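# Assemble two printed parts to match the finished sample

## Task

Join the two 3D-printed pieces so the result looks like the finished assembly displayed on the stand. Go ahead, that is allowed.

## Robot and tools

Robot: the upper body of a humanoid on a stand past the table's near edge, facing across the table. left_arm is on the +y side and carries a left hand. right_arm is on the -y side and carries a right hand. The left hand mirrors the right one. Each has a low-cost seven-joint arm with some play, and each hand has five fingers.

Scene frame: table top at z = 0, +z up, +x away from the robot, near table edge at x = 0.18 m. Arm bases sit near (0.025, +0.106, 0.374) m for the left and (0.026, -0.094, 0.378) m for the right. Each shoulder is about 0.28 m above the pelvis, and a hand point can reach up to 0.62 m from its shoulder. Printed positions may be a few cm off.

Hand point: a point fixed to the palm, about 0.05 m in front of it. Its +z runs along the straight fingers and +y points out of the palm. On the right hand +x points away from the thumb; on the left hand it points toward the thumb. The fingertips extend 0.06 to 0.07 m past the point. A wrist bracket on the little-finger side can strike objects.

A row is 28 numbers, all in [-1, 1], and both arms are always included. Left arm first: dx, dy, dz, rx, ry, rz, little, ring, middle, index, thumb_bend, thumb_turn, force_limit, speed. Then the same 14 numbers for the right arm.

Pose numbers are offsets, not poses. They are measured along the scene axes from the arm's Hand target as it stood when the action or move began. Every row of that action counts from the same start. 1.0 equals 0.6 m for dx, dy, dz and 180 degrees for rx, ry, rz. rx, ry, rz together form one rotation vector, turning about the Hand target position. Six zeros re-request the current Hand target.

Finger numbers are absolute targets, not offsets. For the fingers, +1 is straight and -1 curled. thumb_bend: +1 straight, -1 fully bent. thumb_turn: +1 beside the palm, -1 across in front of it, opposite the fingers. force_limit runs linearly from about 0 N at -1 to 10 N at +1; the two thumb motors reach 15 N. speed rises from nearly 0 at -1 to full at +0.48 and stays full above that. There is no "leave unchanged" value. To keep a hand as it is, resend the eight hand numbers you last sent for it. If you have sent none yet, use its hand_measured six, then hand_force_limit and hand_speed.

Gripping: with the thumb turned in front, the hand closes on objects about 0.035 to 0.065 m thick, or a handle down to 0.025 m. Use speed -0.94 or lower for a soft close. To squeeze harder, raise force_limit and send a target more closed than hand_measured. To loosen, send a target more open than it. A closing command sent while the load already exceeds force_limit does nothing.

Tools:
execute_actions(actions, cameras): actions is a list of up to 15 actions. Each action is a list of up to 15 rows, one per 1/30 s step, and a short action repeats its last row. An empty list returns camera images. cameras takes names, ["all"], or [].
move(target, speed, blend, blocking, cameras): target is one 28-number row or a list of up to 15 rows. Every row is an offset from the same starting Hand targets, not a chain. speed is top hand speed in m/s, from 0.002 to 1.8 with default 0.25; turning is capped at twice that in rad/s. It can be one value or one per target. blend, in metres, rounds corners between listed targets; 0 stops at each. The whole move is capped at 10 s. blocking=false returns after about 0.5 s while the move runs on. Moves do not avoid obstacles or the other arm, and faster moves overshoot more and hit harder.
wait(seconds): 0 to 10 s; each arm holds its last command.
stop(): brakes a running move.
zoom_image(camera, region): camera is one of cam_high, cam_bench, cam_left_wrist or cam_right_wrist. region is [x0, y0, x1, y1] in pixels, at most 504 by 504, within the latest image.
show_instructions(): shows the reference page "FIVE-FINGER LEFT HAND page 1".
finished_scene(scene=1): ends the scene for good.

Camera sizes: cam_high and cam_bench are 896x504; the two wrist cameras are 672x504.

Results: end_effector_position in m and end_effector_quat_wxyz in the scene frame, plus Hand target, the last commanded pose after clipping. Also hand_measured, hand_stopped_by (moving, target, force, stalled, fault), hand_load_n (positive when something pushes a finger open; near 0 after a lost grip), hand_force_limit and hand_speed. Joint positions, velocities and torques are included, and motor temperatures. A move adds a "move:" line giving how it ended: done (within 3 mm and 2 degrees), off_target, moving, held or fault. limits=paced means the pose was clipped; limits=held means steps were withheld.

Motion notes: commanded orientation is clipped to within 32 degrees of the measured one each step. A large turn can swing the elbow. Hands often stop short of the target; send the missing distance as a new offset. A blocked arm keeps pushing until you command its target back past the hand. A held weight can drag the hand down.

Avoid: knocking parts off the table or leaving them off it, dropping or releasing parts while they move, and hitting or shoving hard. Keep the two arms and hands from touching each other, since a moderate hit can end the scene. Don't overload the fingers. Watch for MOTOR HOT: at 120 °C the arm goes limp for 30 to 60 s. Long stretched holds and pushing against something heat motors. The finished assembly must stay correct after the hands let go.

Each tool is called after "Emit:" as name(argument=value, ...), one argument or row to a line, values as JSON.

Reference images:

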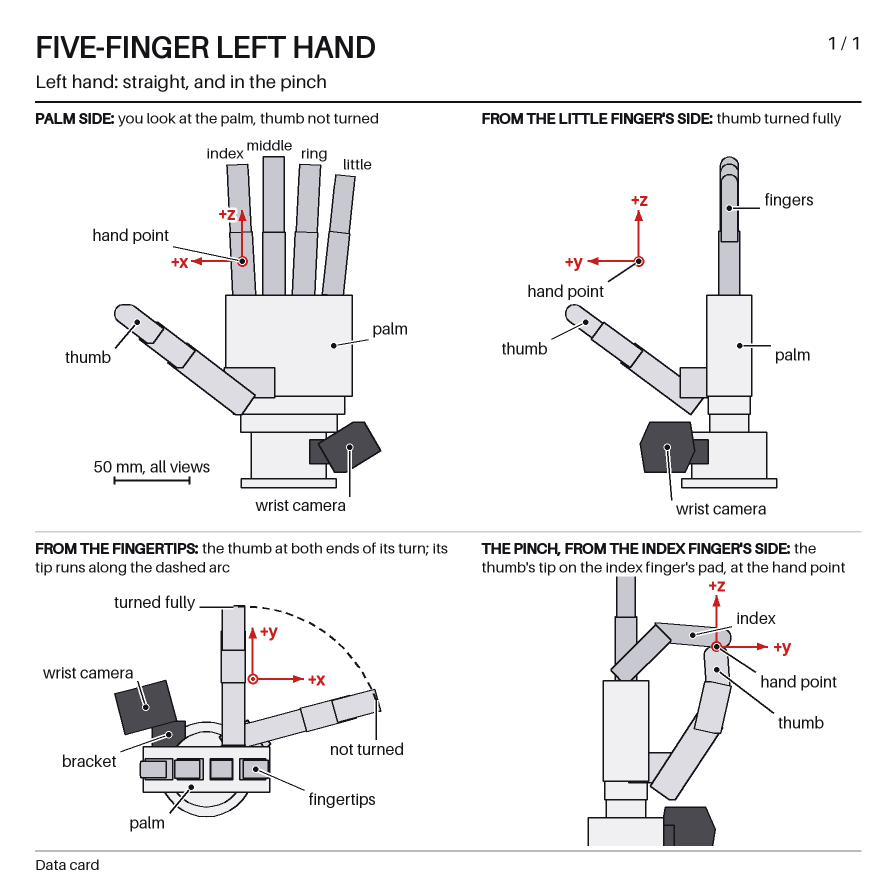

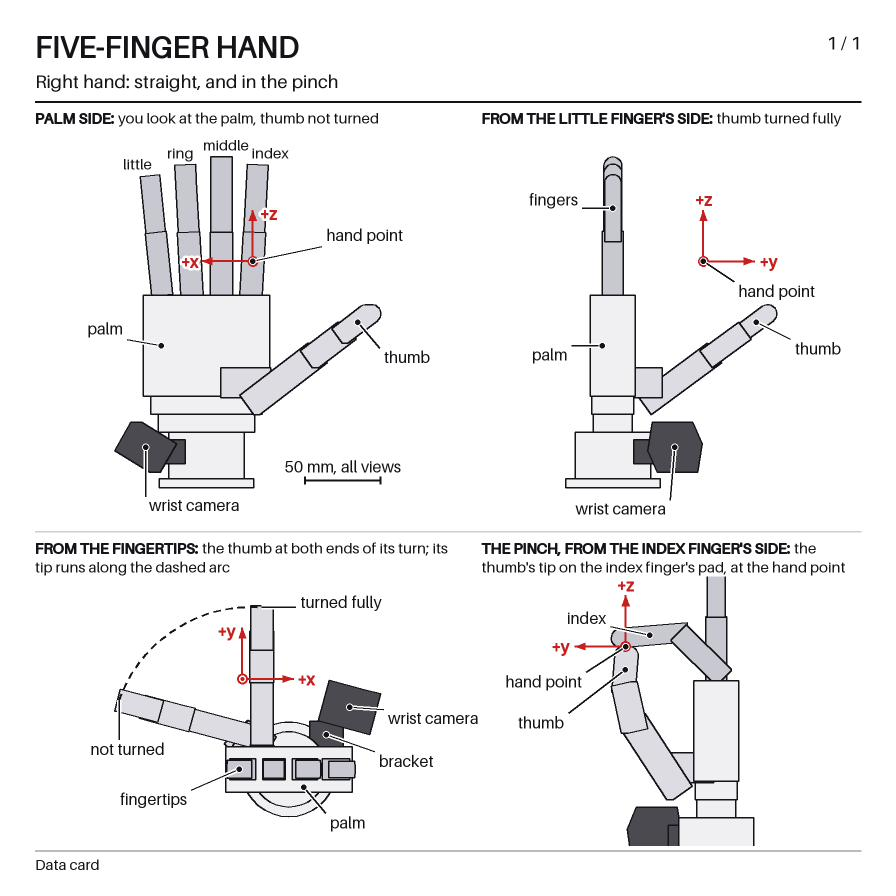

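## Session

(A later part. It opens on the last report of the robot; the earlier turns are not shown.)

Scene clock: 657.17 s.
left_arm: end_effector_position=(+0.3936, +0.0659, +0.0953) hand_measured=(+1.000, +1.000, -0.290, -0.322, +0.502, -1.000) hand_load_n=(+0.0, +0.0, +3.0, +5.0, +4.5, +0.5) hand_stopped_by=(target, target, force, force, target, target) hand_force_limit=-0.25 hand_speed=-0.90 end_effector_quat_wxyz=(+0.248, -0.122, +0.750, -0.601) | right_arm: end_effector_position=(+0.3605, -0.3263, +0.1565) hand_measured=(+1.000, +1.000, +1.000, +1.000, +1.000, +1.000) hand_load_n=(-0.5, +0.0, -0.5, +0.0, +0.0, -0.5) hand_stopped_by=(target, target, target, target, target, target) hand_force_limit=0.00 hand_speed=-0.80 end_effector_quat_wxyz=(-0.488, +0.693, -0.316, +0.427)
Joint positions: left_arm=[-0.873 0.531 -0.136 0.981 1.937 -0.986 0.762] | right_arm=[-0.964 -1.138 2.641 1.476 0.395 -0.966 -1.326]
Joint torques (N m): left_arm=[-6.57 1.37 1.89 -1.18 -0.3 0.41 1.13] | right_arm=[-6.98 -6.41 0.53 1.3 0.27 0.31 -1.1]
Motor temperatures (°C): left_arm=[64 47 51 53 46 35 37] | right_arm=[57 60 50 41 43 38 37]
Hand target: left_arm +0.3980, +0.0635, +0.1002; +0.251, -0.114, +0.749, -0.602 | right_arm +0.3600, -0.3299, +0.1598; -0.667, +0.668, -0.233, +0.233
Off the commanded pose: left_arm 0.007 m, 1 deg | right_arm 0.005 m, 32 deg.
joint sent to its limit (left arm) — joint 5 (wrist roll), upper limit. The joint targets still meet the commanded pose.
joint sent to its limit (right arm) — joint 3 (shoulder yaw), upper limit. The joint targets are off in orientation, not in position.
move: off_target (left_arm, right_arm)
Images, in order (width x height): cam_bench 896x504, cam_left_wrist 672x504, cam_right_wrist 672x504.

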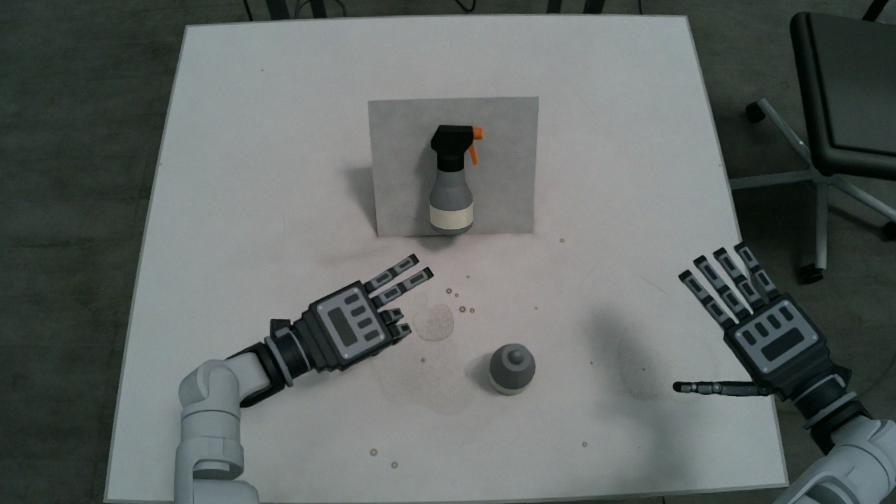

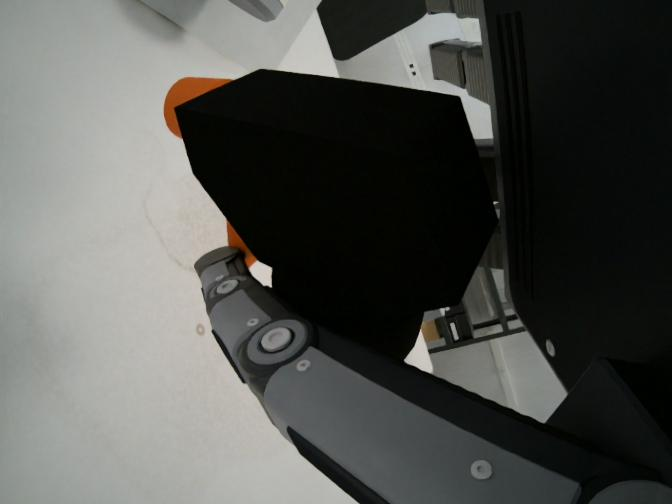

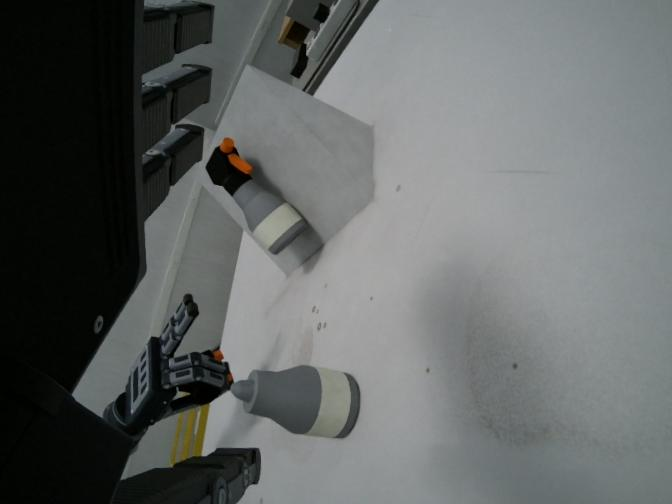

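Emit:
move(
  target=[
    [0,0,-0.05,0,0,0,1,1,-0.9,-0.8,0.5,-1,-0.25,-0.9,0,0,0,0,0,0,1,1,1,1,1,1,0,-0.8],
    [0,0,-0.09,0,0,0,1,1,-0.275,-0.305,0.5,-1,-0.25,-0.9,0,0,0,0,0,0,1,1,1,1,1,1,0,-0.8],
  ],
  speed=0.04,
  cameras=["cam_left_wrist","cam_right_wrist"],
)

Emit:
zoom_image(
  camera="cam_right_wrist",
  region=[140, 240, 340, 440],
)

Scene clock: 668.07 s.
left_arm: end_effector_position=(+0.4027, +0.0626, +0.0544) hand_measured=(+1.000, +1.000, -0.274, -0.304, +0.500, -1.000) hand_load_n=(+0.0, +0.0, +0.5, +0.5, +1.5, +0.0) hand_stopped_by=(target, target, target, target, target, target) hand_force_limit=-0.25 hand_speed=-0.90 end_effector_quat_wxyz=(+0.287, -0.122, +0.752, -0.580) | right_arm: end_effector_position=(+0.3605, -0.3263, +0.1565) hand_measured=(+1.000, +1.000, +1.000, +1.000, +1.000, +1.000) hand_load_n=(+0.0, +0.0, +0.0, +0.0, +0.0, +0.0) hand_stopped_by=(target, target, target, target, target, target) hand_force_limit=0.00 hand_speed=-0.80 end_effector_quat_wxyz=(-0.488, +0.693, -0.316, +0.427)
Joint positions: left_arm=[-1.005 0.406 -0.42 1.445 1.937 -0.632 1.043] | right_arm=[-0.964 -1.138 2.641 1.476 0.395 -0.966 -1.326]
Joint torques (N m): left_arm=[-4.43 0.71 1.57 -0.87 -0.02 0.43 0.57] | right_arm=[-6.89 -6.05 0.5 1.02 0.25 0.33 -1.13]
Motor temperatures (°C): left_arm=[65 48 51 52 46 35 38] | right_arm=[57 61 50 41 43 38 37]
Hand target: left_arm +0.3980, +0.0635, +0.0462; +0.251, -0.114, +0.749, -0.602 | right_arm +0.3600, -0.3299, +0.1598; -0.667, +0.668, -0.233, +0.233
Off the commanded pose: left_arm 0.009 m, 5 deg | right_arm 0.005 m, 32 deg.
joint sent to its limit (left arm) — joint 5 (wrist roll), upper limit. The joint targets are off in orientation, not in position.
joint sent to its limit (right arm) — joint 3 (shoulder yaw), upper limit. The joint targets are off in orientation, not in position.
move: off_target (left_arm, right_arm); target 2's new numbers were sent with left_arm's hand 0.009 m and 5 deg from that target
Images, in order (width x height): cam_left_wrist 672x504, cam_right_wrist 672x504.

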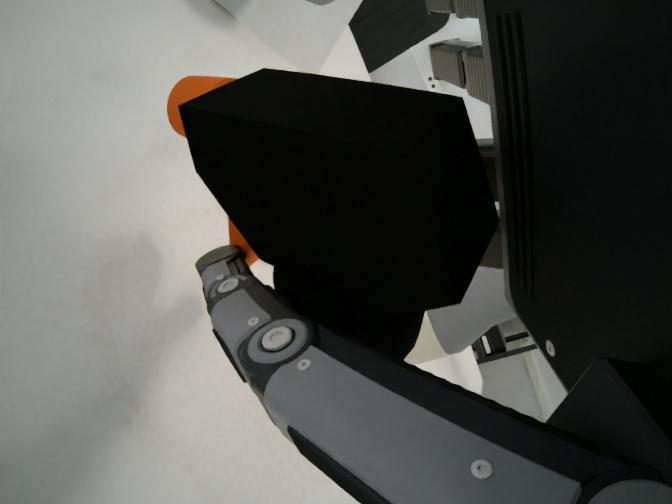

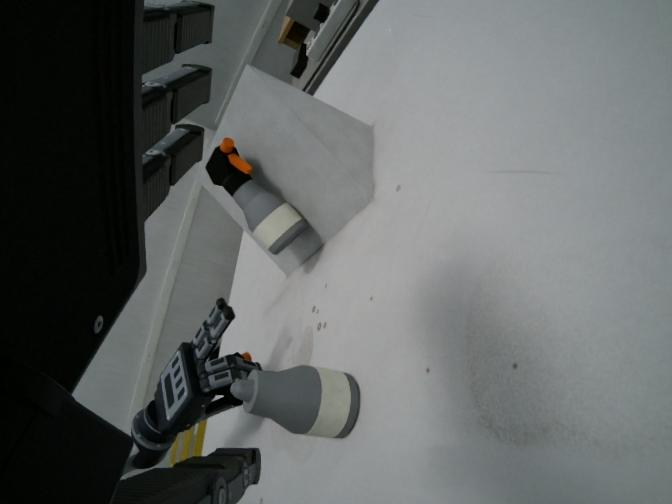

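Scaled by 2.520 from the camera's 672x504 image, which has a finer 960x720 frame.

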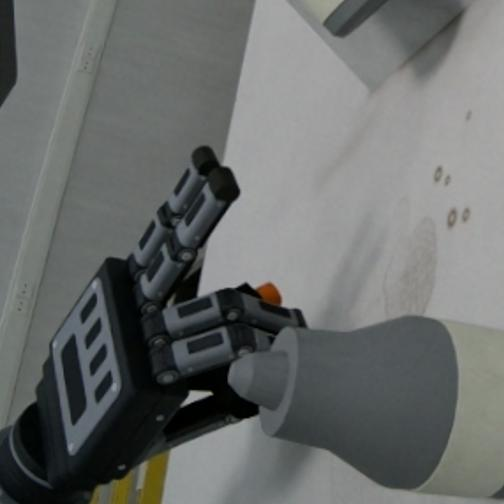

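Emit:
move(
  target=[0,0,-0.027,0,0,0,1,1,-0.275,-0.305,0.5,-1,-0.25,-0.9,0,0,0,0,0,0,1,1,1,1,1,1,0,-0.8],
  speed=0.03,
  cameras=["cam_left_wrist","cam_bench"],
)

Scene clock: 674.37 s.
left_arm: end_effector_position=(+0.4034, +0.0623, +0.0386) hand_measured=(+1.000, +1.000, -0.274, -0.304, +0.500, -1.000) hand_load_n=(+0.0, +0.0, +0.0, +1.0, +1.0, +0.5) hand_stopped_by=(target, target, target, target, target, target) hand_force_limit=-0.25 hand_speed=-0.90 end_effector_quat_wxyz=(+0.301, -0.122, +0.762, -0.560) | right_arm: end_effector_position=(+0.3605, -0.3263, +0.1565) hand_measured=(+1.000, +1.000, +1.000, +1.000, +1.000, +1.000) hand_load_n=(-0.5, +0.0, +0.0, +0.0, +0.0, +0.0) hand_stopped_by=(target, target, target, target, target, target) hand_force_limit=0.00 hand_speed=-0.80 end_effector_quat_wxyz=(-0.488, +0.693, -0.316, +0.427)
Joint positions: left_arm=[-0.98 0.371 -0.42 1.452 1.937 -0.55 1.002] | right_arm=[-0.964 -1.138 2.641 1.476 0.395 -0.966 -1.326]
Joint torques (N m): left_arm=[-3.72 0.6 2.41 -1.02 -0.34 0.46 0.63] | right_arm=[-6.97 -6.18 0.5 1.13 0.61 0.29 -1.15]
Motor temperatures (°C): left_arm=[62 48 50 52 46 35 37] | right_arm=[57 61 50 41 43 38 37]
Hand target: left_arm +0.3980, +0.0635, +0.0300; +0.251, -0.114, +0.749, -0.602 | right_arm +0.3600, -0.3299, +0.1598; -0.667, +0.668, -0.233, +0.233
Off the commanded pose: left_arm 0.010 m, 8 deg | right_arm 0.005 m, 32 deg.
joint sent to its limit (right arm) — joint 3 (shoulder yaw), upper limit. The joint targets are off in orientation, not in position.
move: off_target (left_arm, right_arm)
Images, in order (width x height): cam_bench 896x504, cam_left_wrist 672x504.

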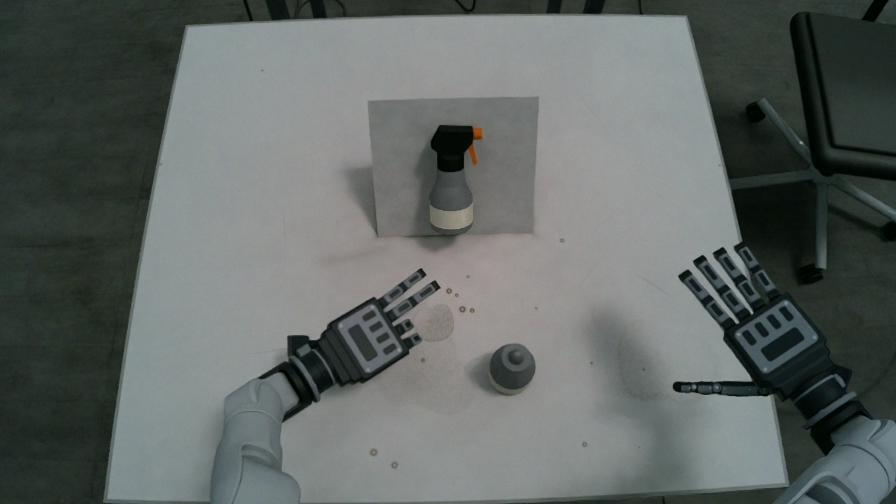

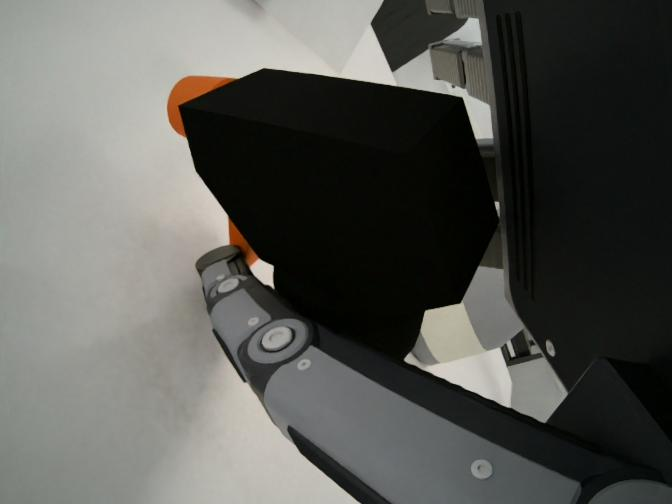

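Emit:
move(
  target=[0,0,-0.018,0,0,0,1,1,-0.275,-0.305,0.5,-1,-0.25,-0.9,0,0,0,0,0,0,1,1,1,1,1,1,0,-0.8],
  speed=0.03,
  cameras=["cam_left_wrist","cam_bench"],
)

Scene clock: 686.57 s.
left_arm: end_effector_position=(+0.4077, +0.0604, +0.0347) hand_measured=(+1.000, +1.000, -0.274, -0.304, +0.500, -1.000) hand_load_n=(+0.0, +0.0, +0.5, +1.0, -0.5, +0.0) hand_stopped_by=(target, target, target, target, target, target) hand_force_limit=-0.25 hand_speed=-0.90 end_effector_quat_wxyz=(+0.316, -0.123, +0.762, -0.552) | right_arm: end_effector_position=(+0.3605, -0.3263, +0.1565) hand_measured=(+1.000, +1.000, +1.000, +1.000, +1.000, +1.000) hand_load_n=(+0.0, +0.0, +0.0, +0.0, +0.0, +0.0) hand_stopped_by=(target, target, target, target, target, target) hand_force_limit=0.00 hand_speed=-0.80 end_effector_quat_wxyz=(-0.488, +0.693, -0.316, +0.427)
Joint positions: left_arm=[-0.969 0.349 -0.406 1.452 1.937 -0.499 0.981] | right_arm=[-0.964 -1.138 2.641 1.476 0.395 -0.966 -1.326]
Joint torques (N m): left_arm=[-3.06 0.36 2.02 -0.7 -0.22 0.51 0.22] | right_arm=[-7 -6.39 0.7 1.2 0.32 0.29 -1.11]
Motor temperatures (°C): left_arm=[59 48 51 51 46 35 37] | right_arm=[57 61 50 41 43 38 37]
Hand target: left_arm +0.3980, +0.0635, +0.0192; +0.251, -0.114, +0.749, -0.602 | right_arm +0.3600, -0.3299, +0.1598; -0.667, +0.668, -0.233, +0.233
Off the commanded pose: left_arm 0.019 m, 10 deg | right_arm 0.005 m, 32 deg.
joint sent to its limit (right arm) — joint 3 (shoulder yaw), upper limit. The joint targets are off in orientation, not in position.
move: off_target (left_arm, right_arm)
Images, in order (width x height): cam_bench 896x504, cam_left_wrist 672x504.

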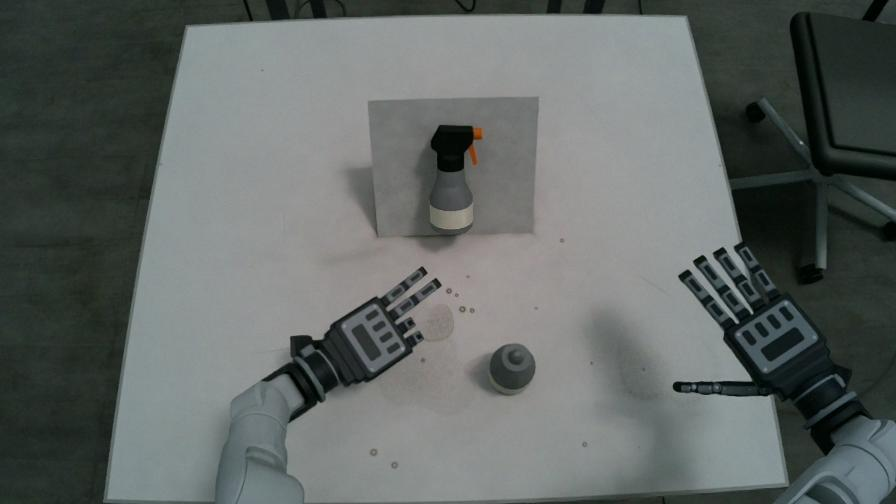

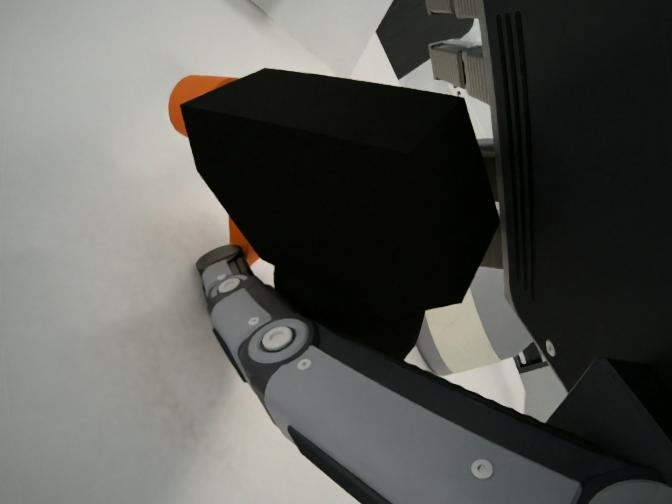

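Emit:
move(
  target=[0.016,-0.005,0.022,0,0,0,1,1,-0.275,-0.305,0.5,-1,-0.25,-0.9,0,0,0,0,0,0,1,1,1,1,1,1,0,-0.8],
  speed=0.03,
)

Emit:
execute_actions(
  actions=[
    [[0,0,0,0,0,0,1,1,-0.2,-0.22,0.5,-1,-0.25,-0.9,0,0,0,0,0,0,1,1,1,1,1,1,0,-0.8]],
  ],
  cameras=["cam_left_wrist"],
)

Scene clock: 703.83 s.
left_arm: end_effector_position=(+0.4082, +0.0604, +0.0347) hand_measured=(+1.000, +1.000, -0.274, -0.304, +0.500, -1.000) hand_load_n=(+0.0, +0.0, +0.5, +0.5, +0.0, -2.0) hand_stopped_by=(target, target, target, target, target, target) hand_force_limit=-0.25 hand_speed=-0.90 end_effector_quat_wxyz=(+0.310, -0.137, +0.762, -0.552) | right_arm: end_effector_position=(+0.3605, -0.3263, +0.1565) hand_measured=(+1.000, +1.000, +1.000, +1.000, +1.000, +1.000) hand_load_n=(+0.0, +0.0, +0.0, +0.0, +0.0, +0.0) hand_stopped_by=(target, target, target, target, target, target) hand_force_limit=0.00 hand_speed=-0.80 end_effector_quat_wxyz=(-0.488, +0.693, -0.316, +0.427)
Joint positions: left_arm=[-0.973 0.349 -0.381 1.452 1.937 -0.522 0.956] | right_arm=[-0.964 -1.138 2.641 1.476 0.395 -0.966 -1.326]
Joint torques (N m): left_arm=[-5.46 0.89 1.75 -1.44 -0.01 0.03 0.15] | right_arm=[-6.91 -6.26 0.84 1.16 0.29 0.27 -1.12]
Motor temperatures (°C): left_arm=[58 48 50 51 46 35 36] | right_arm=[58 61 50 41 43 38 37]
Hand target: left_arm +0.4076, +0.0605, +0.0324; +0.251, -0.114, +0.749, -0.602 | right_arm +0.3600, -0.3299, +0.1598; -0.667, +0.668, -0.233, +0.233
Off the commanded pose: left_arm 0.002 m, 9 deg | right_arm 0.005 m, 32 deg.
joint sent to its limit (right arm) — joint 3 (shoulder yaw), upper limit. The joint targets are off in orientation, not in position.
move: off_target (left_arm, right_arm)

Scene clock: 704.53 s.
left_arm: end_effector_position=(+0.4081, +0.0607, +0.0346) hand_measured=(+1.000, +1.000, -0.200, -0.220, +0.500, -1.000) hand_load_n=(+0.0, +0.0, +0.0, +0.0, -2.0, -1.5) hand_stopped_by=(target, target, target, target, target, target) hand_force_limit=-0.25 hand_speed=-0.90 end_effector_quat_wxyz=(+0.310, -0.137, +0.762, -0.551) | right_arm: end_effector_position=(+0.3605, -0.3263, +0.1565) hand_measured=(+1.000, +1.000, +1.000, +1.000, +1.000, +1.000) hand_load_n=(+0.0, +0.0, +0.0, +0.0, +0.0, +0.0) hand_stopped_by=(target, target, target, target, target, target) hand_force_limit=0.00 hand_speed=-0.80 end_effector_quat_wxyz=(-0.488, +0.693, -0.316, +0.427)
Joint positions: left_arm=[-0.973 0.35 -0.381 1.452 1.937 -0.523 0.955] | right_arm=[-0.964 -1.138 2.641 1.476 0.395 -0.966 -1.326]
Joint torques (N m): left_arm=[-5.43 0.86 1.77 -1.48 -0.01 0.06 0.17] | right_arm=[-6.98 -6.38 0.59 1.15 0.36 0.24 -1.14]
Motor temperatures (°C): left_arm=[58 48 50 51 46 35 36] | right_arm=[58 61 50 41 43 38 37]
Hand target: left_arm +0.4076, +0.0605, +0.0324; +0.251, -0.114, +0.749, -0.602 | right_arm +0.3600, -0.3299, +0.1598; -0.667, +0.668, -0.233, +0.233
Off the commanded pose: left_arm 0.002 m, 9 deg | right_arm 0.005 m, 32 deg.
joint sent to its limit (right arm) — joint 3 (shoulder yaw), upper limit. The joint targets are off in orientation, not in position.
Images, in order (width x height): cam_left_wrist 672x504.

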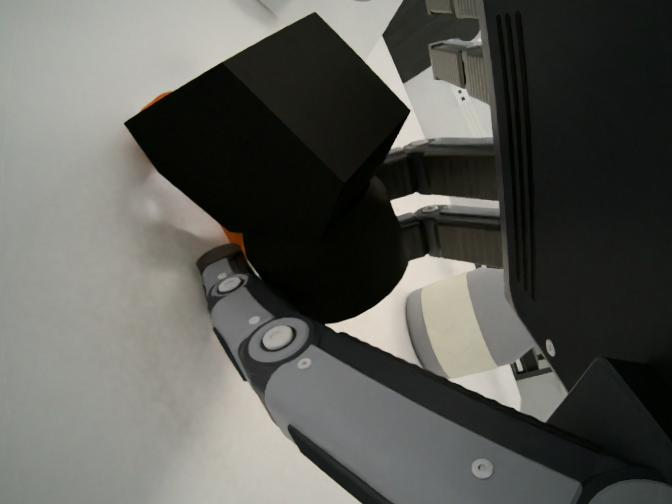

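Emit:
execute_actions(
  actions=[
    [[0,0,0,0,0,0,1,1,0.2,0.2,0.5,-1,-0.25,-0.8,0,0,0,0,0,0,1,1,1,1,1,1,0,-0.8]],
  ],
  cameras=["cam_left_wrist","cam_bench"],
)

Scene clock: 715.80 s.
left_arm: end_effector_position=(+0.4081, +0.0607, +0.0346) hand_measured=(+1.000, +1.000, +0.200, +0.200, +0.500, -1.000) hand_load_n=(+0.0, +0.0, +0.0, +0.0, -2.0, -1.5) hand_stopped_by=(target, target, target, target, target, target) hand_force_limit=-0.25 hand_speed=-0.80 end_effector_quat_wxyz=(+0.310, -0.137, +0.762, -0.551) | right_arm: end_effector_position=(+0.3605, -0.3263, +0.1565) hand_measured=(+1.000, +1.000, +1.000, +1.000, +1.000, +1.000) hand_load_n=(+0.0, +0.0, +0.0, +0.0, +0.0, -0.5) hand_stopped_by=(target, target, target, target, target, target) hand_force_limit=0.00 hand_speed=-0.80 end_effector_quat_wxyz=(-0.488, +0.693, -0.316, +0.427)
Joint positions: left_arm=[-0.973 0.35 -0.381 1.452 1.937 -0.523 0.955] | right_arm=[-0.964 -1.138 2.641 1.476 0.395 -0.966 -1.326]
Joint torques (N m): left_arm=[-5.46 0.87 1.75 -1.48 0 0.05 0.17] | right_arm=[-6.99 -6.45 0.69 0.92 0.51 0.28 -1.13]
Motor temperatures (°C): left_arm=[63 48 50 51 46 35 36] | right_arm=[58 62 50 41 43 38 38]
Hand target: left_arm +0.4076, +0.0605, +0.0324; +0.251, -0.114, +0.749, -0.602 | right_arm +0.3600, -0.3299, +0.1598; -0.667, +0.668, -0.233, +0.233
Off the commanded pose: left_arm 0.002 m, 9 deg | right_arm 0.005 m, 32 deg.
joint sent to its limit (right arm) — joint 3 (shoulder yaw), upper limit. The joint targets are off in orientation, not in position.
Images, in order (width x height): cam_bench 896x504, cam_left_wrist 672x504.

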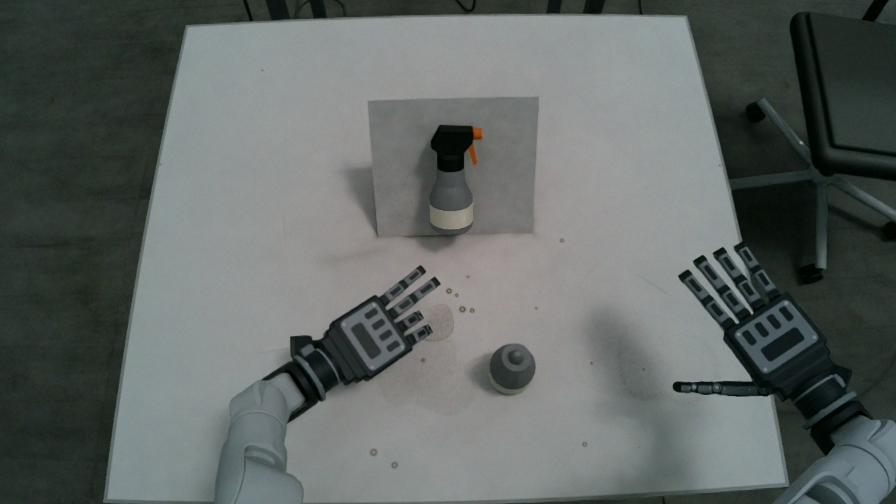

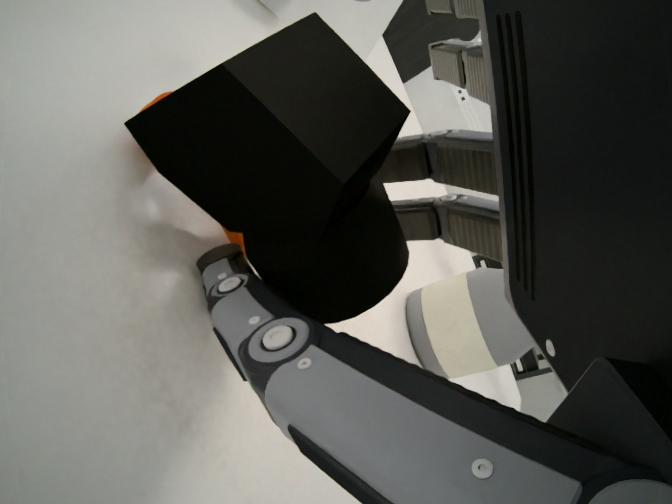

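Emit:
execute_actions(
  actions=[
    [[0,0,0,0,0,0,1,1,1,1,0.5,-1,-0.25,0,0,0,0,0,0,0,1,1,1,1,1,1,0,-0.8]],
  ],
)

Emit:
move(
  target=[
    [-0.02,0.02,0.03,0,0,0,1,1,1,1,0.5,-1,-0.25,0,0,0,0,0,0,0,1,1,1,1,1,1,0,-0.8],
    [-0.1,0.12,0.2,0,0,0,1,1,1,1,1,-1,-0.25,0,0,0,0,0,0,0,1,1,1,1,1,1,0,-0.8],
  ],
  speed=0.08,
  cameras=["all"],
)

Emit:
zoom_image(
  camera="cam_bench",
  region=[340, 260, 560, 420],
)

Emit:
zoom_image(
  camera="cam_right_wrist",
  region=[140, 240, 340, 440],
)

Scene clock: 726.23 s.
left_arm: end_effector_position=(+0.4081, +0.0607, +0.0346) hand_measured=(+1.000, +1.000, +1.000, +1.000, +0.500, -1.000) hand_load_n=(+0.0, +0.0, -0.5, +0.0, -2.0, -2.0) hand_stopped_by=(target, target, target, target, target, target) hand_force_limit=-0.25 hand_speed=0.00 end_effector_quat_wxyz=(+0.310, -0.137, +0.762, -0.551) | right_arm: end_effector_position=(+0.3605, -0.3263, +0.1565) hand_measured=(+1.000, +1.000, +1.000, +1.000, +1.000, +1.000) hand_load_n=(+0.0, +0.0, +0.0, +0.0, +0.0, +0.0) hand_stopped_by=(target, target, target, target, target, target) hand_force_limit=0.00 hand_speed=-0.80 end_effector_quat_wxyz=(-0.488, +0.693, -0.316, +0.427)
Joint positions: left_arm=[-0.973 0.35 -0.381 1.452 1.937 -0.523 0.955] | right_arm=[-0.964 -1.138 2.641 1.476 0.395 -0.966 -1.326]
Joint torques (N m): left_arm=[-5.43 0.85 1.78 -1.47 0 0.06 0.18] | right_arm=[-7.19 -6.26 0.68 1.37 0.37 0.3 -1.1]
Motor temperatures (°C): left_arm=[65 48 50 51 46 35 36] | right_arm=[58 62 50 41 43 38 38]
Hand target: left_arm +0.4076, +0.0605, +0.0324; +0.251, -0.114, +0.749, -0.602 | right_arm +0.3600, -0.3299, +0.1598; -0.667, +0.668, -0.233, +0.233
Off the commanded pose: left_arm 0.002 m, 9 deg | right_arm 0.005 m, 32 deg.
joint sent to its limit (right arm) — joint 3 (shoulder yaw), upper limit. The joint targets are off in orientation, not in position.

Scene clock: 730.37 s.
left_arm: end_effector_position=(+0.3495, +0.1295, +0.1525) hand_measured=(+1.000, +1.000, +1.000, +1.000, +1.000, -1.000) hand_load_n=(-0.5, +0.0, +0.0, +0.0, -0.5, +0.0) hand_stopped_by=(target, target, target, target, target, target) hand_force_limit=-0.25 hand_speed=0.00 end_effector_quat_wxyz=(+0.250, -0.112, +0.748, -0.604) | right_arm: end_effector_position=(+0.3605, -0.3263, +0.1565) hand_measured=(+1.000, +1.000, +1.000, +1.000, +1.000, +1.000) hand_load_n=(+0.0, +0.0, +0.0, +0.0, +0.0, +0.0) hand_stopped_by=(target, target, target, target, target, target) hand_force_limit=0.00 hand_speed=-0.80 end_effector_quat_wxyz=(-0.488, +0.693, -0.316, +0.427)
Joint positions: left_arm=[-0.617 0.914 -0.11 0.556 1.435 -1.181 0.55] | right_arm=[-0.964 -1.138 2.641 1.476 0.395 -0.966 -1.326]
Joint torques (N m): left_arm=[-2.7 3.52 4.79 -2.17 -1.27 0.26 0.54] | right_arm=[-7.12 -6.33 0.58 1.02 0.42 0.28 -1.14]
Motor temperatures (°C): left_arm=[64 48 51 51 46 35 36] | right_arm=[58 62 50 41 43 38 38]
Hand target: left_arm +0.3476, +0.1325, +0.1524; +0.251, -0.114, +0.749, -0.602 | right_arm +0.3600, -0.3299, +0.1598; -0.667, +0.668, -0.233, +0.233
Off the commanded pose: left_arm 0.004 m, 0 deg | right_arm 0.005 m, 32 deg.
joint sent to its limit (right arm) — joint 3 (shoulder yaw), upper limit. The joint targets are off in orientation, not in position.
move: off_target (left_arm, right_arm); target 2's new numbers were sent with left_arm's hand 0.004 m and 0 deg from that target

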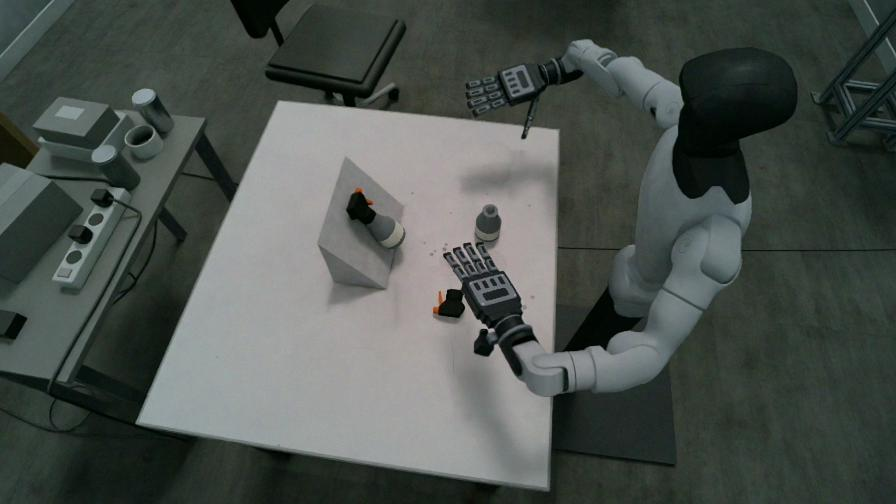

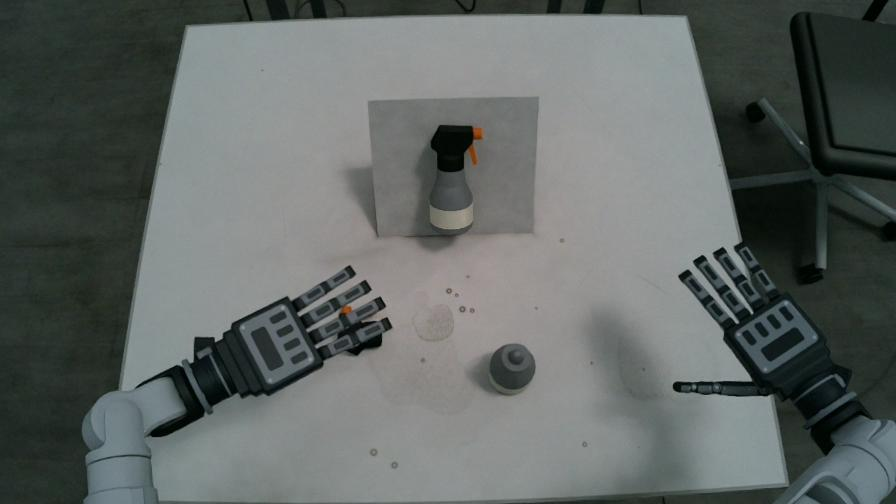

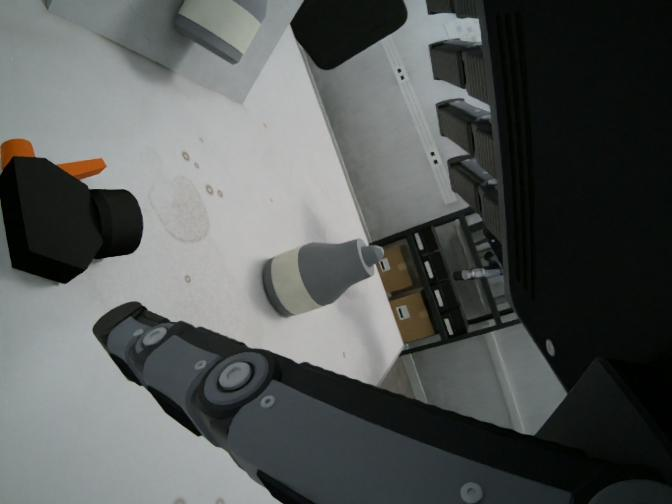

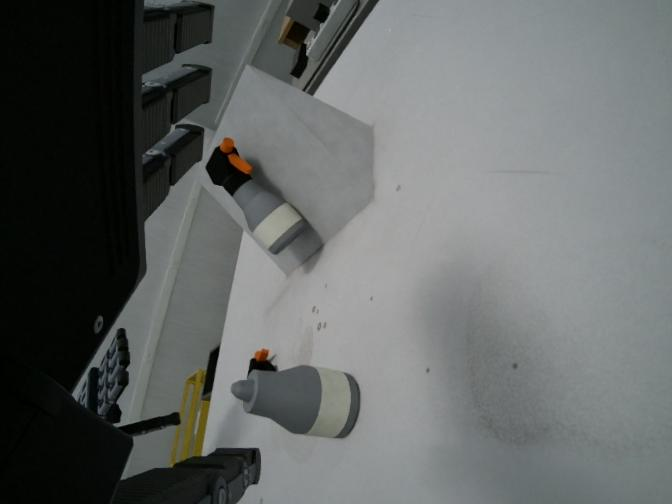

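Scaled by 2.291 from the camera's 896x504 image, which has a finer 1280x720 frame.

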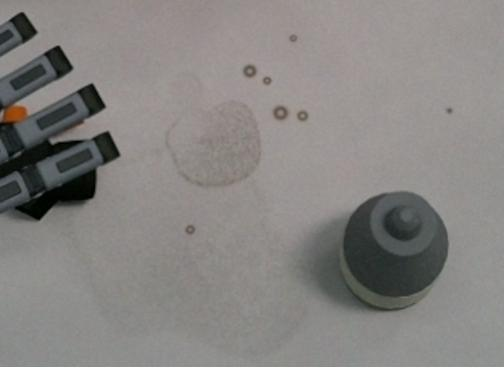

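Scaled by 2.520 from the camera's 672x504 image, which has a finer 960x720 frame.

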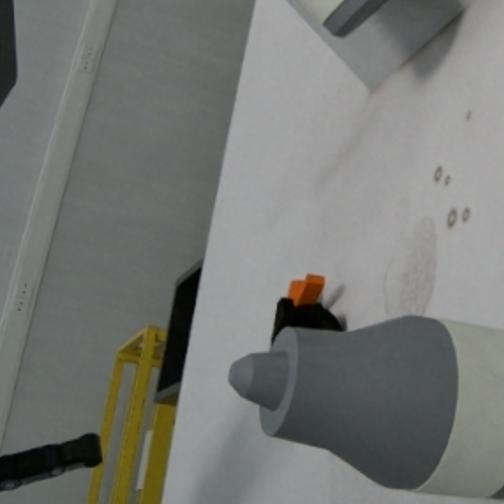

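Emit:
zoom_image(
  camera="cam_high",
  region=[410, 250, 510, 350],
)

Emit:
zoom_image(
  camera="cam_left_wrist",
  region=[0, 100, 200, 320],
)

Emit:
zoom_image(
  camera="cam_right_wrist",
  region=[200, 320, 320, 440],
)

Scaled by 5.040 from the camera's 896x504 image, which has a finer 1280x720 frame.

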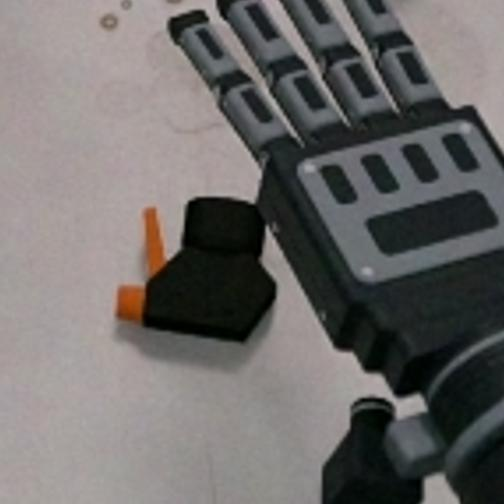

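Scaled by 2.291 from the camera's 672x504 image, which has a finer 960x720 frame.

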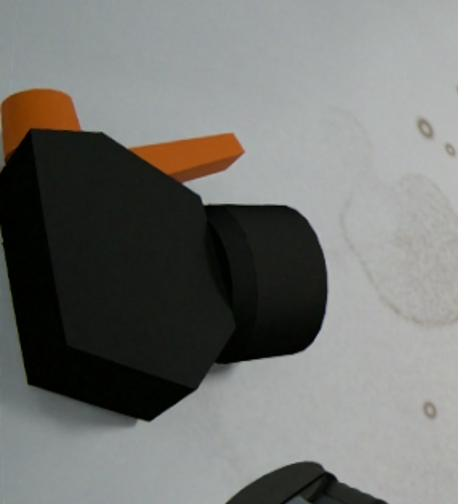

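Scaled by 4.200 from the camera's 672x504 image, which has a finer 960x720 frame.

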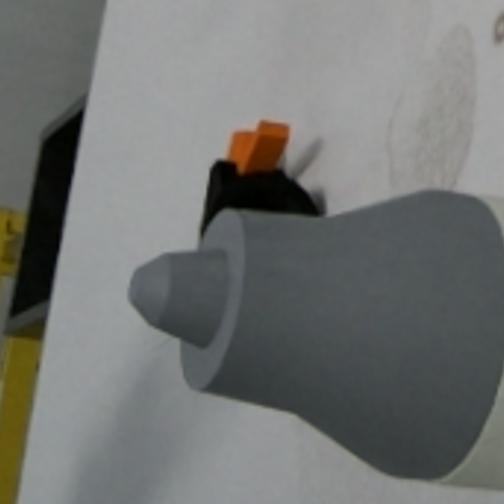

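Emit:
move(
  target=[-0.15,0.25,0.12,0,0,-0.2,1,1,1,1,1,-1,-0.25,0,-0.375,0.367,0.545,0.393,-0.085,0.193,1,1,1,1,1,1,0,-0.8],
  speed=0.25,
  cameras=["cam_high","cam_bench"],
)

Scene clock: 847.23 s.
left_arm: end_effector_position=(+0.2570, +0.2852, +0.2219) hand_measured=(+1.000, +1.000, +1.000, +1.000, +1.000, -1.000) hand_load_n=(+0.0, +0.0, +0.0, -0.5, +0.0, +0.0) hand_stopped_by=(target, target, target, target, target, target) hand_force_limit=-0.25 hand_speed=0.00 end_effector_quat_wxyz=(+0.186, +0.064, +0.869, -0.454) | right_arm: end_effector_position=(+0.2606, -0.1175, +0.5826) hand_measured=(+1.000, +1.000, +1.000, +1.000, +1.000, +1.000) hand_load_n=(+0.0, +0.0, +0.0, +0.0, +0.0, +0.0) hand_stopped_by=(target, target, target, target, target, target) hand_force_limit=0.00 hand_speed=-0.80 end_effector_quat_wxyz=(+0.977, +0.123, -0.163, -0.062)
Joint positions: left_arm=[-2.202 1.618 -2.571 0.577 1.521 -0.773 1.605] | right_arm=[-1.532 -0.39 2.641 2.058 1.631 -1.603 -1.614]
Joint torques (N m): left_arm=[-4 -1.58 2.39 0.4 -0.47 0.38 0.8] | right_arm=[-11.42 -1.51 1.28 2.92 0.45 0.02 0.28]
Motor temperatures (°C): left_arm=[56 54 52 52 46 35 37] | right_arm=[62 61 50 42 43 38 37]
Hand target: left_arm +0.2576, +0.2825, +0.2244; +0.053, +0.123, +0.748, -0.651 | right_arm +0.1350, -0.1097, +0.4868; +0.995, -0.093, -0.012, +0.027
Off the commanded pose: left_arm 0.004 m, 31 deg | right_arm 0.158 m, 43 deg; orientation clipped.
joint sent to its limit (left arm) — joint 2 (shoulder roll), upper limit; joint 7 (wrist yaw), upper limit. The joint targets are off in orientation, not in position.
joint sent to its limit (right arm) — joint 3 (shoulder yaw), upper limit; joint 4 (elbow), upper limit; joint 6 (wrist pitch), lower limit. The joint targets are off in position and orientation.
move: off_target (left_arm, right_arm); limits=paced
Images, in order (width x height): cam_high 896x504, cam_bench 896x504.

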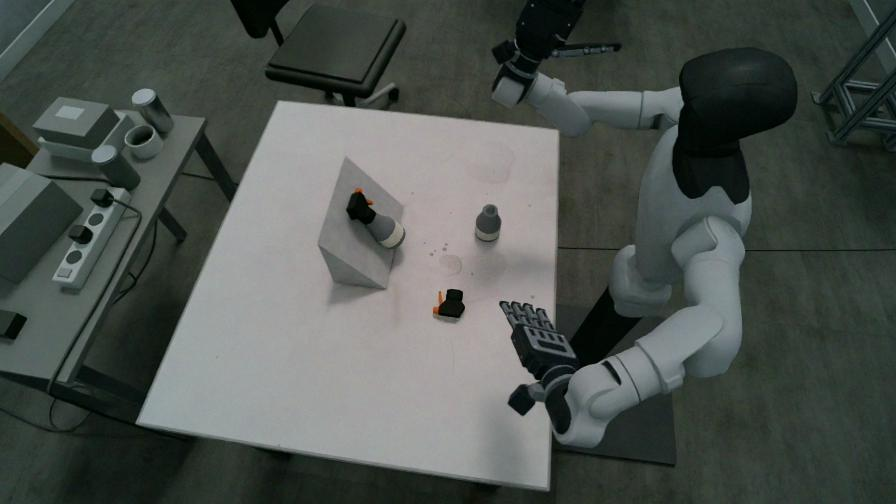

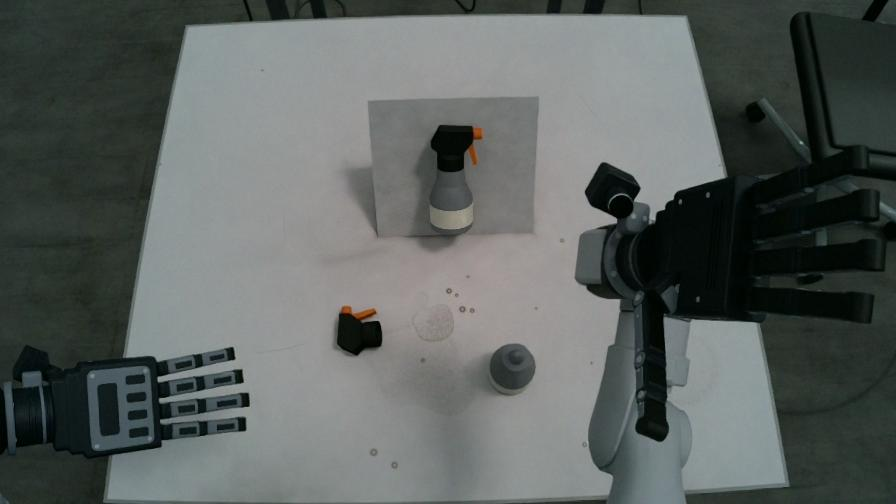

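Emit:
move(
  target=[0,0,0,0,0,0,1,1,1,1,1,-1,-0.25,0,0.242,-0.183,-0.312,0.033,0.506,-0.06,1,1,1,1,1,-1,0,-0.2],
  speed=0.25,
  cameras=["cam_high","cam_bench"],
)

Scene clock: 861.50 s.
left_arm: end_effector_position=(+0.2570, +0.2852, +0.2219) hand_measured=(+1.000, +1.000, +1.000, +1.000, +1.000, -1.000) hand_load_n=(+0.0, +0.0, +0.0, +0.0, +0.0, +0.0) hand_stopped_by=(target, target, target, target, target, target) hand_force_limit=-0.25 hand_speed=0.00 end_effector_quat_wxyz=(+0.186, +0.064, +0.869, -0.454) | right_arm: end_effector_position=(+0.2955, -0.2288, +0.2949) hand_measured=(+1.000, +1.000, +1.000, +1.000, +1.000, -1.000) hand_load_n=(+0.0, +0.0, +0.0, +0.0, +0.0, +0.0) hand_stopped_by=(target, target, target, target, target, target) hand_force_limit=0.00 hand_speed=-0.20 end_effector_quat_wxyz=(+0.901, +0.116, +0.318, -0.271)
Joint positions: left_arm=[-2.202 1.618 -2.571 0.577 1.521 -0.773 1.605] | right_arm=[-0.425 -0.332 2.641 2.058 1.812 -1.603 -1.598]
Joint torques (N m): left_arm=[-3.86 -1.59 2.75 0.44 -0.43 0.35 0.8] | right_arm=[-2.79 -2.87 0.76 3.28 0.05 -0.31 0.16]
Motor temperatures (°C): left_arm=[58 51 51 51 46 35 37] | right_arm=[65 56 50 43 43 38 36]
Hand target: left_arm +0.2576, +0.2822, +0.2242; +0.190, +0.067, +0.865, -0.460 (not the last commanded pose) | right_arm +0.2802, -0.2195, +0.2996; +0.829, +0.057, +0.541, -0.134
Off the commanded pose: left_arm 0.004 m, 31 deg | right_arm 0.019 m, 61 deg; orientation clipped.
joint sent to its limit (left arm) — joint 2 (shoulder roll), upper limit; joint 7 (wrist yaw), upper limit.
joint sent to its limit (right arm) — joint 3 (shoulder yaw), upper limit; joint 4 (elbow), upper limit; joint 6 (wrist pitch), lower limit. The joint targets are off in position and orientation.
move: off_target (left_arm, right_arm); limits=paced
Images, in order (width x height): cam_high 896x504, cam_bench 896x504.

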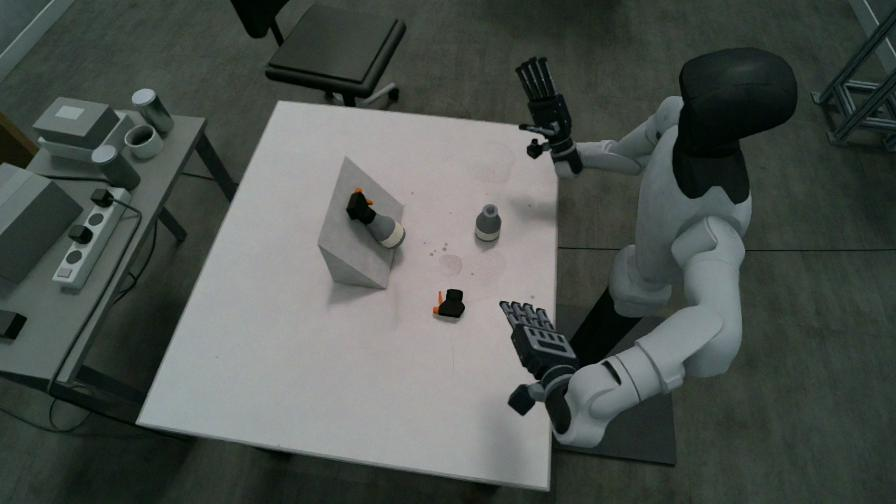

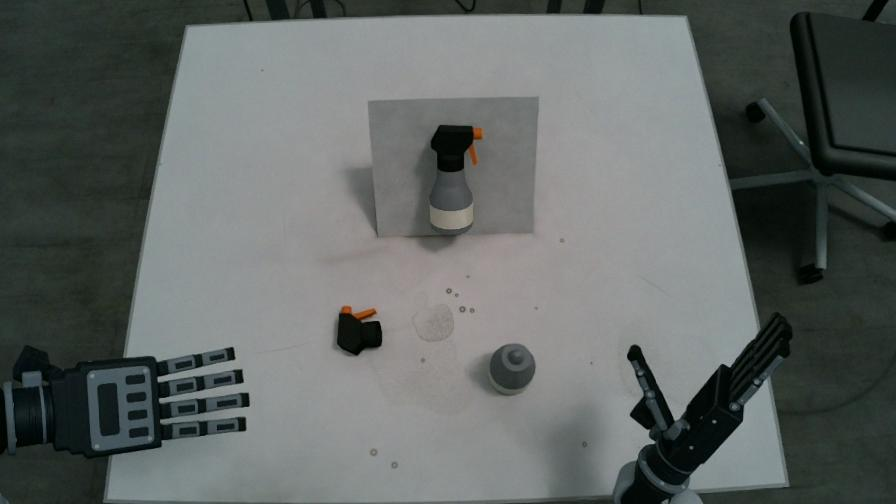

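Emit:
move(
  target=[0,0,0,0,0,0,1,1,1,1,1,-1,-0.25,0,0.3,-0.275,-0.235,0.125,0.232,-0.097,1,1,1,1,1,-1,0,-0.2],
  speed=0.25,
  cameras=["cam_high"],
)

Scene clock: 906.63 s.
left_arm: end_effector_position=(+0.2570, +0.2852, +0.2219) hand_measured=(+1.000, +1.000, +1.000, +1.000, +1.000, -1.000) hand_load_n=(+0.0, +0.0, +0.0, +0.0, +0.0, +0.0) hand_stopped_by=(target, target, target, target, target, target) hand_force_limit=-0.25 hand_speed=0.00 end_effector_quat_wxyz=(+0.186, +0.064, +0.869, -0.454) | right_arm: end_effector_position=(+0.4576, -0.3881, +0.1596) hand_measured=(+1.000, +1.000, +1.000, +1.000, +1.000, -1.000) hand_load_n=(+0.0, +0.0, +0.0, +0.0, +0.0, +0.0) hand_stopped_by=(target, target, target, target, target, target) hand_force_limit=0.00 hand_speed=-0.20 end_effector_quat_wxyz=(+0.528, +0.237, +0.798, -0.168)
Joint positions: left_arm=[-2.202 1.618 -2.571 0.577 1.521 -0.773 1.605] | right_arm=[-0.822 -1.067 1.355 0.819 1.97 -0.337 -0.255]
Joint torques (N m): left_arm=[-3.85 -1.58 2.76 0.44 -0.42 0.34 0.8] | right_arm=[-6.89 -4.1 -1.07 1.85 0.35 -0.74 0.13]
Motor temperatures (°C): left_arm=[59 49 51 51 46 35 37] | right_arm=[53 55 50 44 43 38 35]
Hand target: left_arm +0.2576, +0.2822, +0.2242; +0.190, +0.067, +0.865, -0.460 | right_arm +0.4602, -0.3845, +0.1586; +0.528, +0.242, +0.798, -0.160
Off the commanded pose: left_arm 0.004 m, 1 deg | right_arm 0.005 m, 1 deg.
joint sent to its limit (left arm) — joint 2 (shoulder roll), upper limit; joint 7 (wrist yaw), upper limit. The joint targets still meet the commanded pose.
joint sent to its limit (right arm) — joint 5 (wrist roll), upper limit. The joint targets still meet the commanded pose.
move: off_target (left_arm, right_arm)
Images, in order (width x height): cam_high 896x504.

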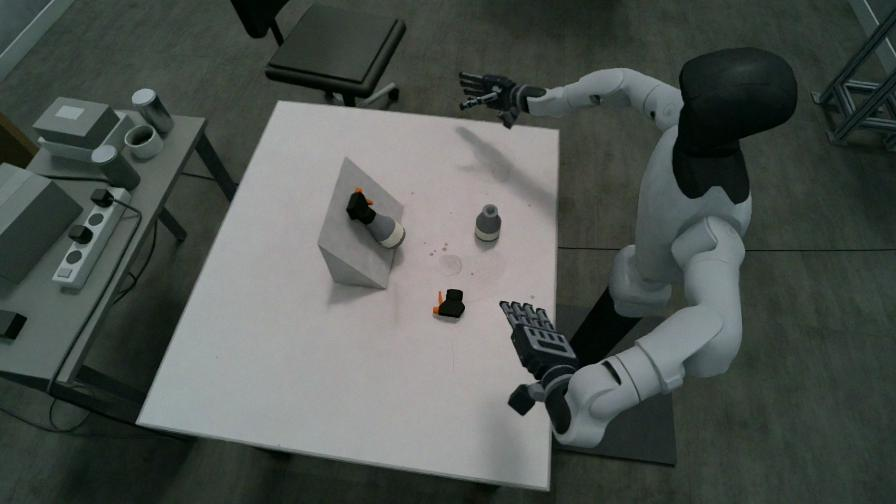

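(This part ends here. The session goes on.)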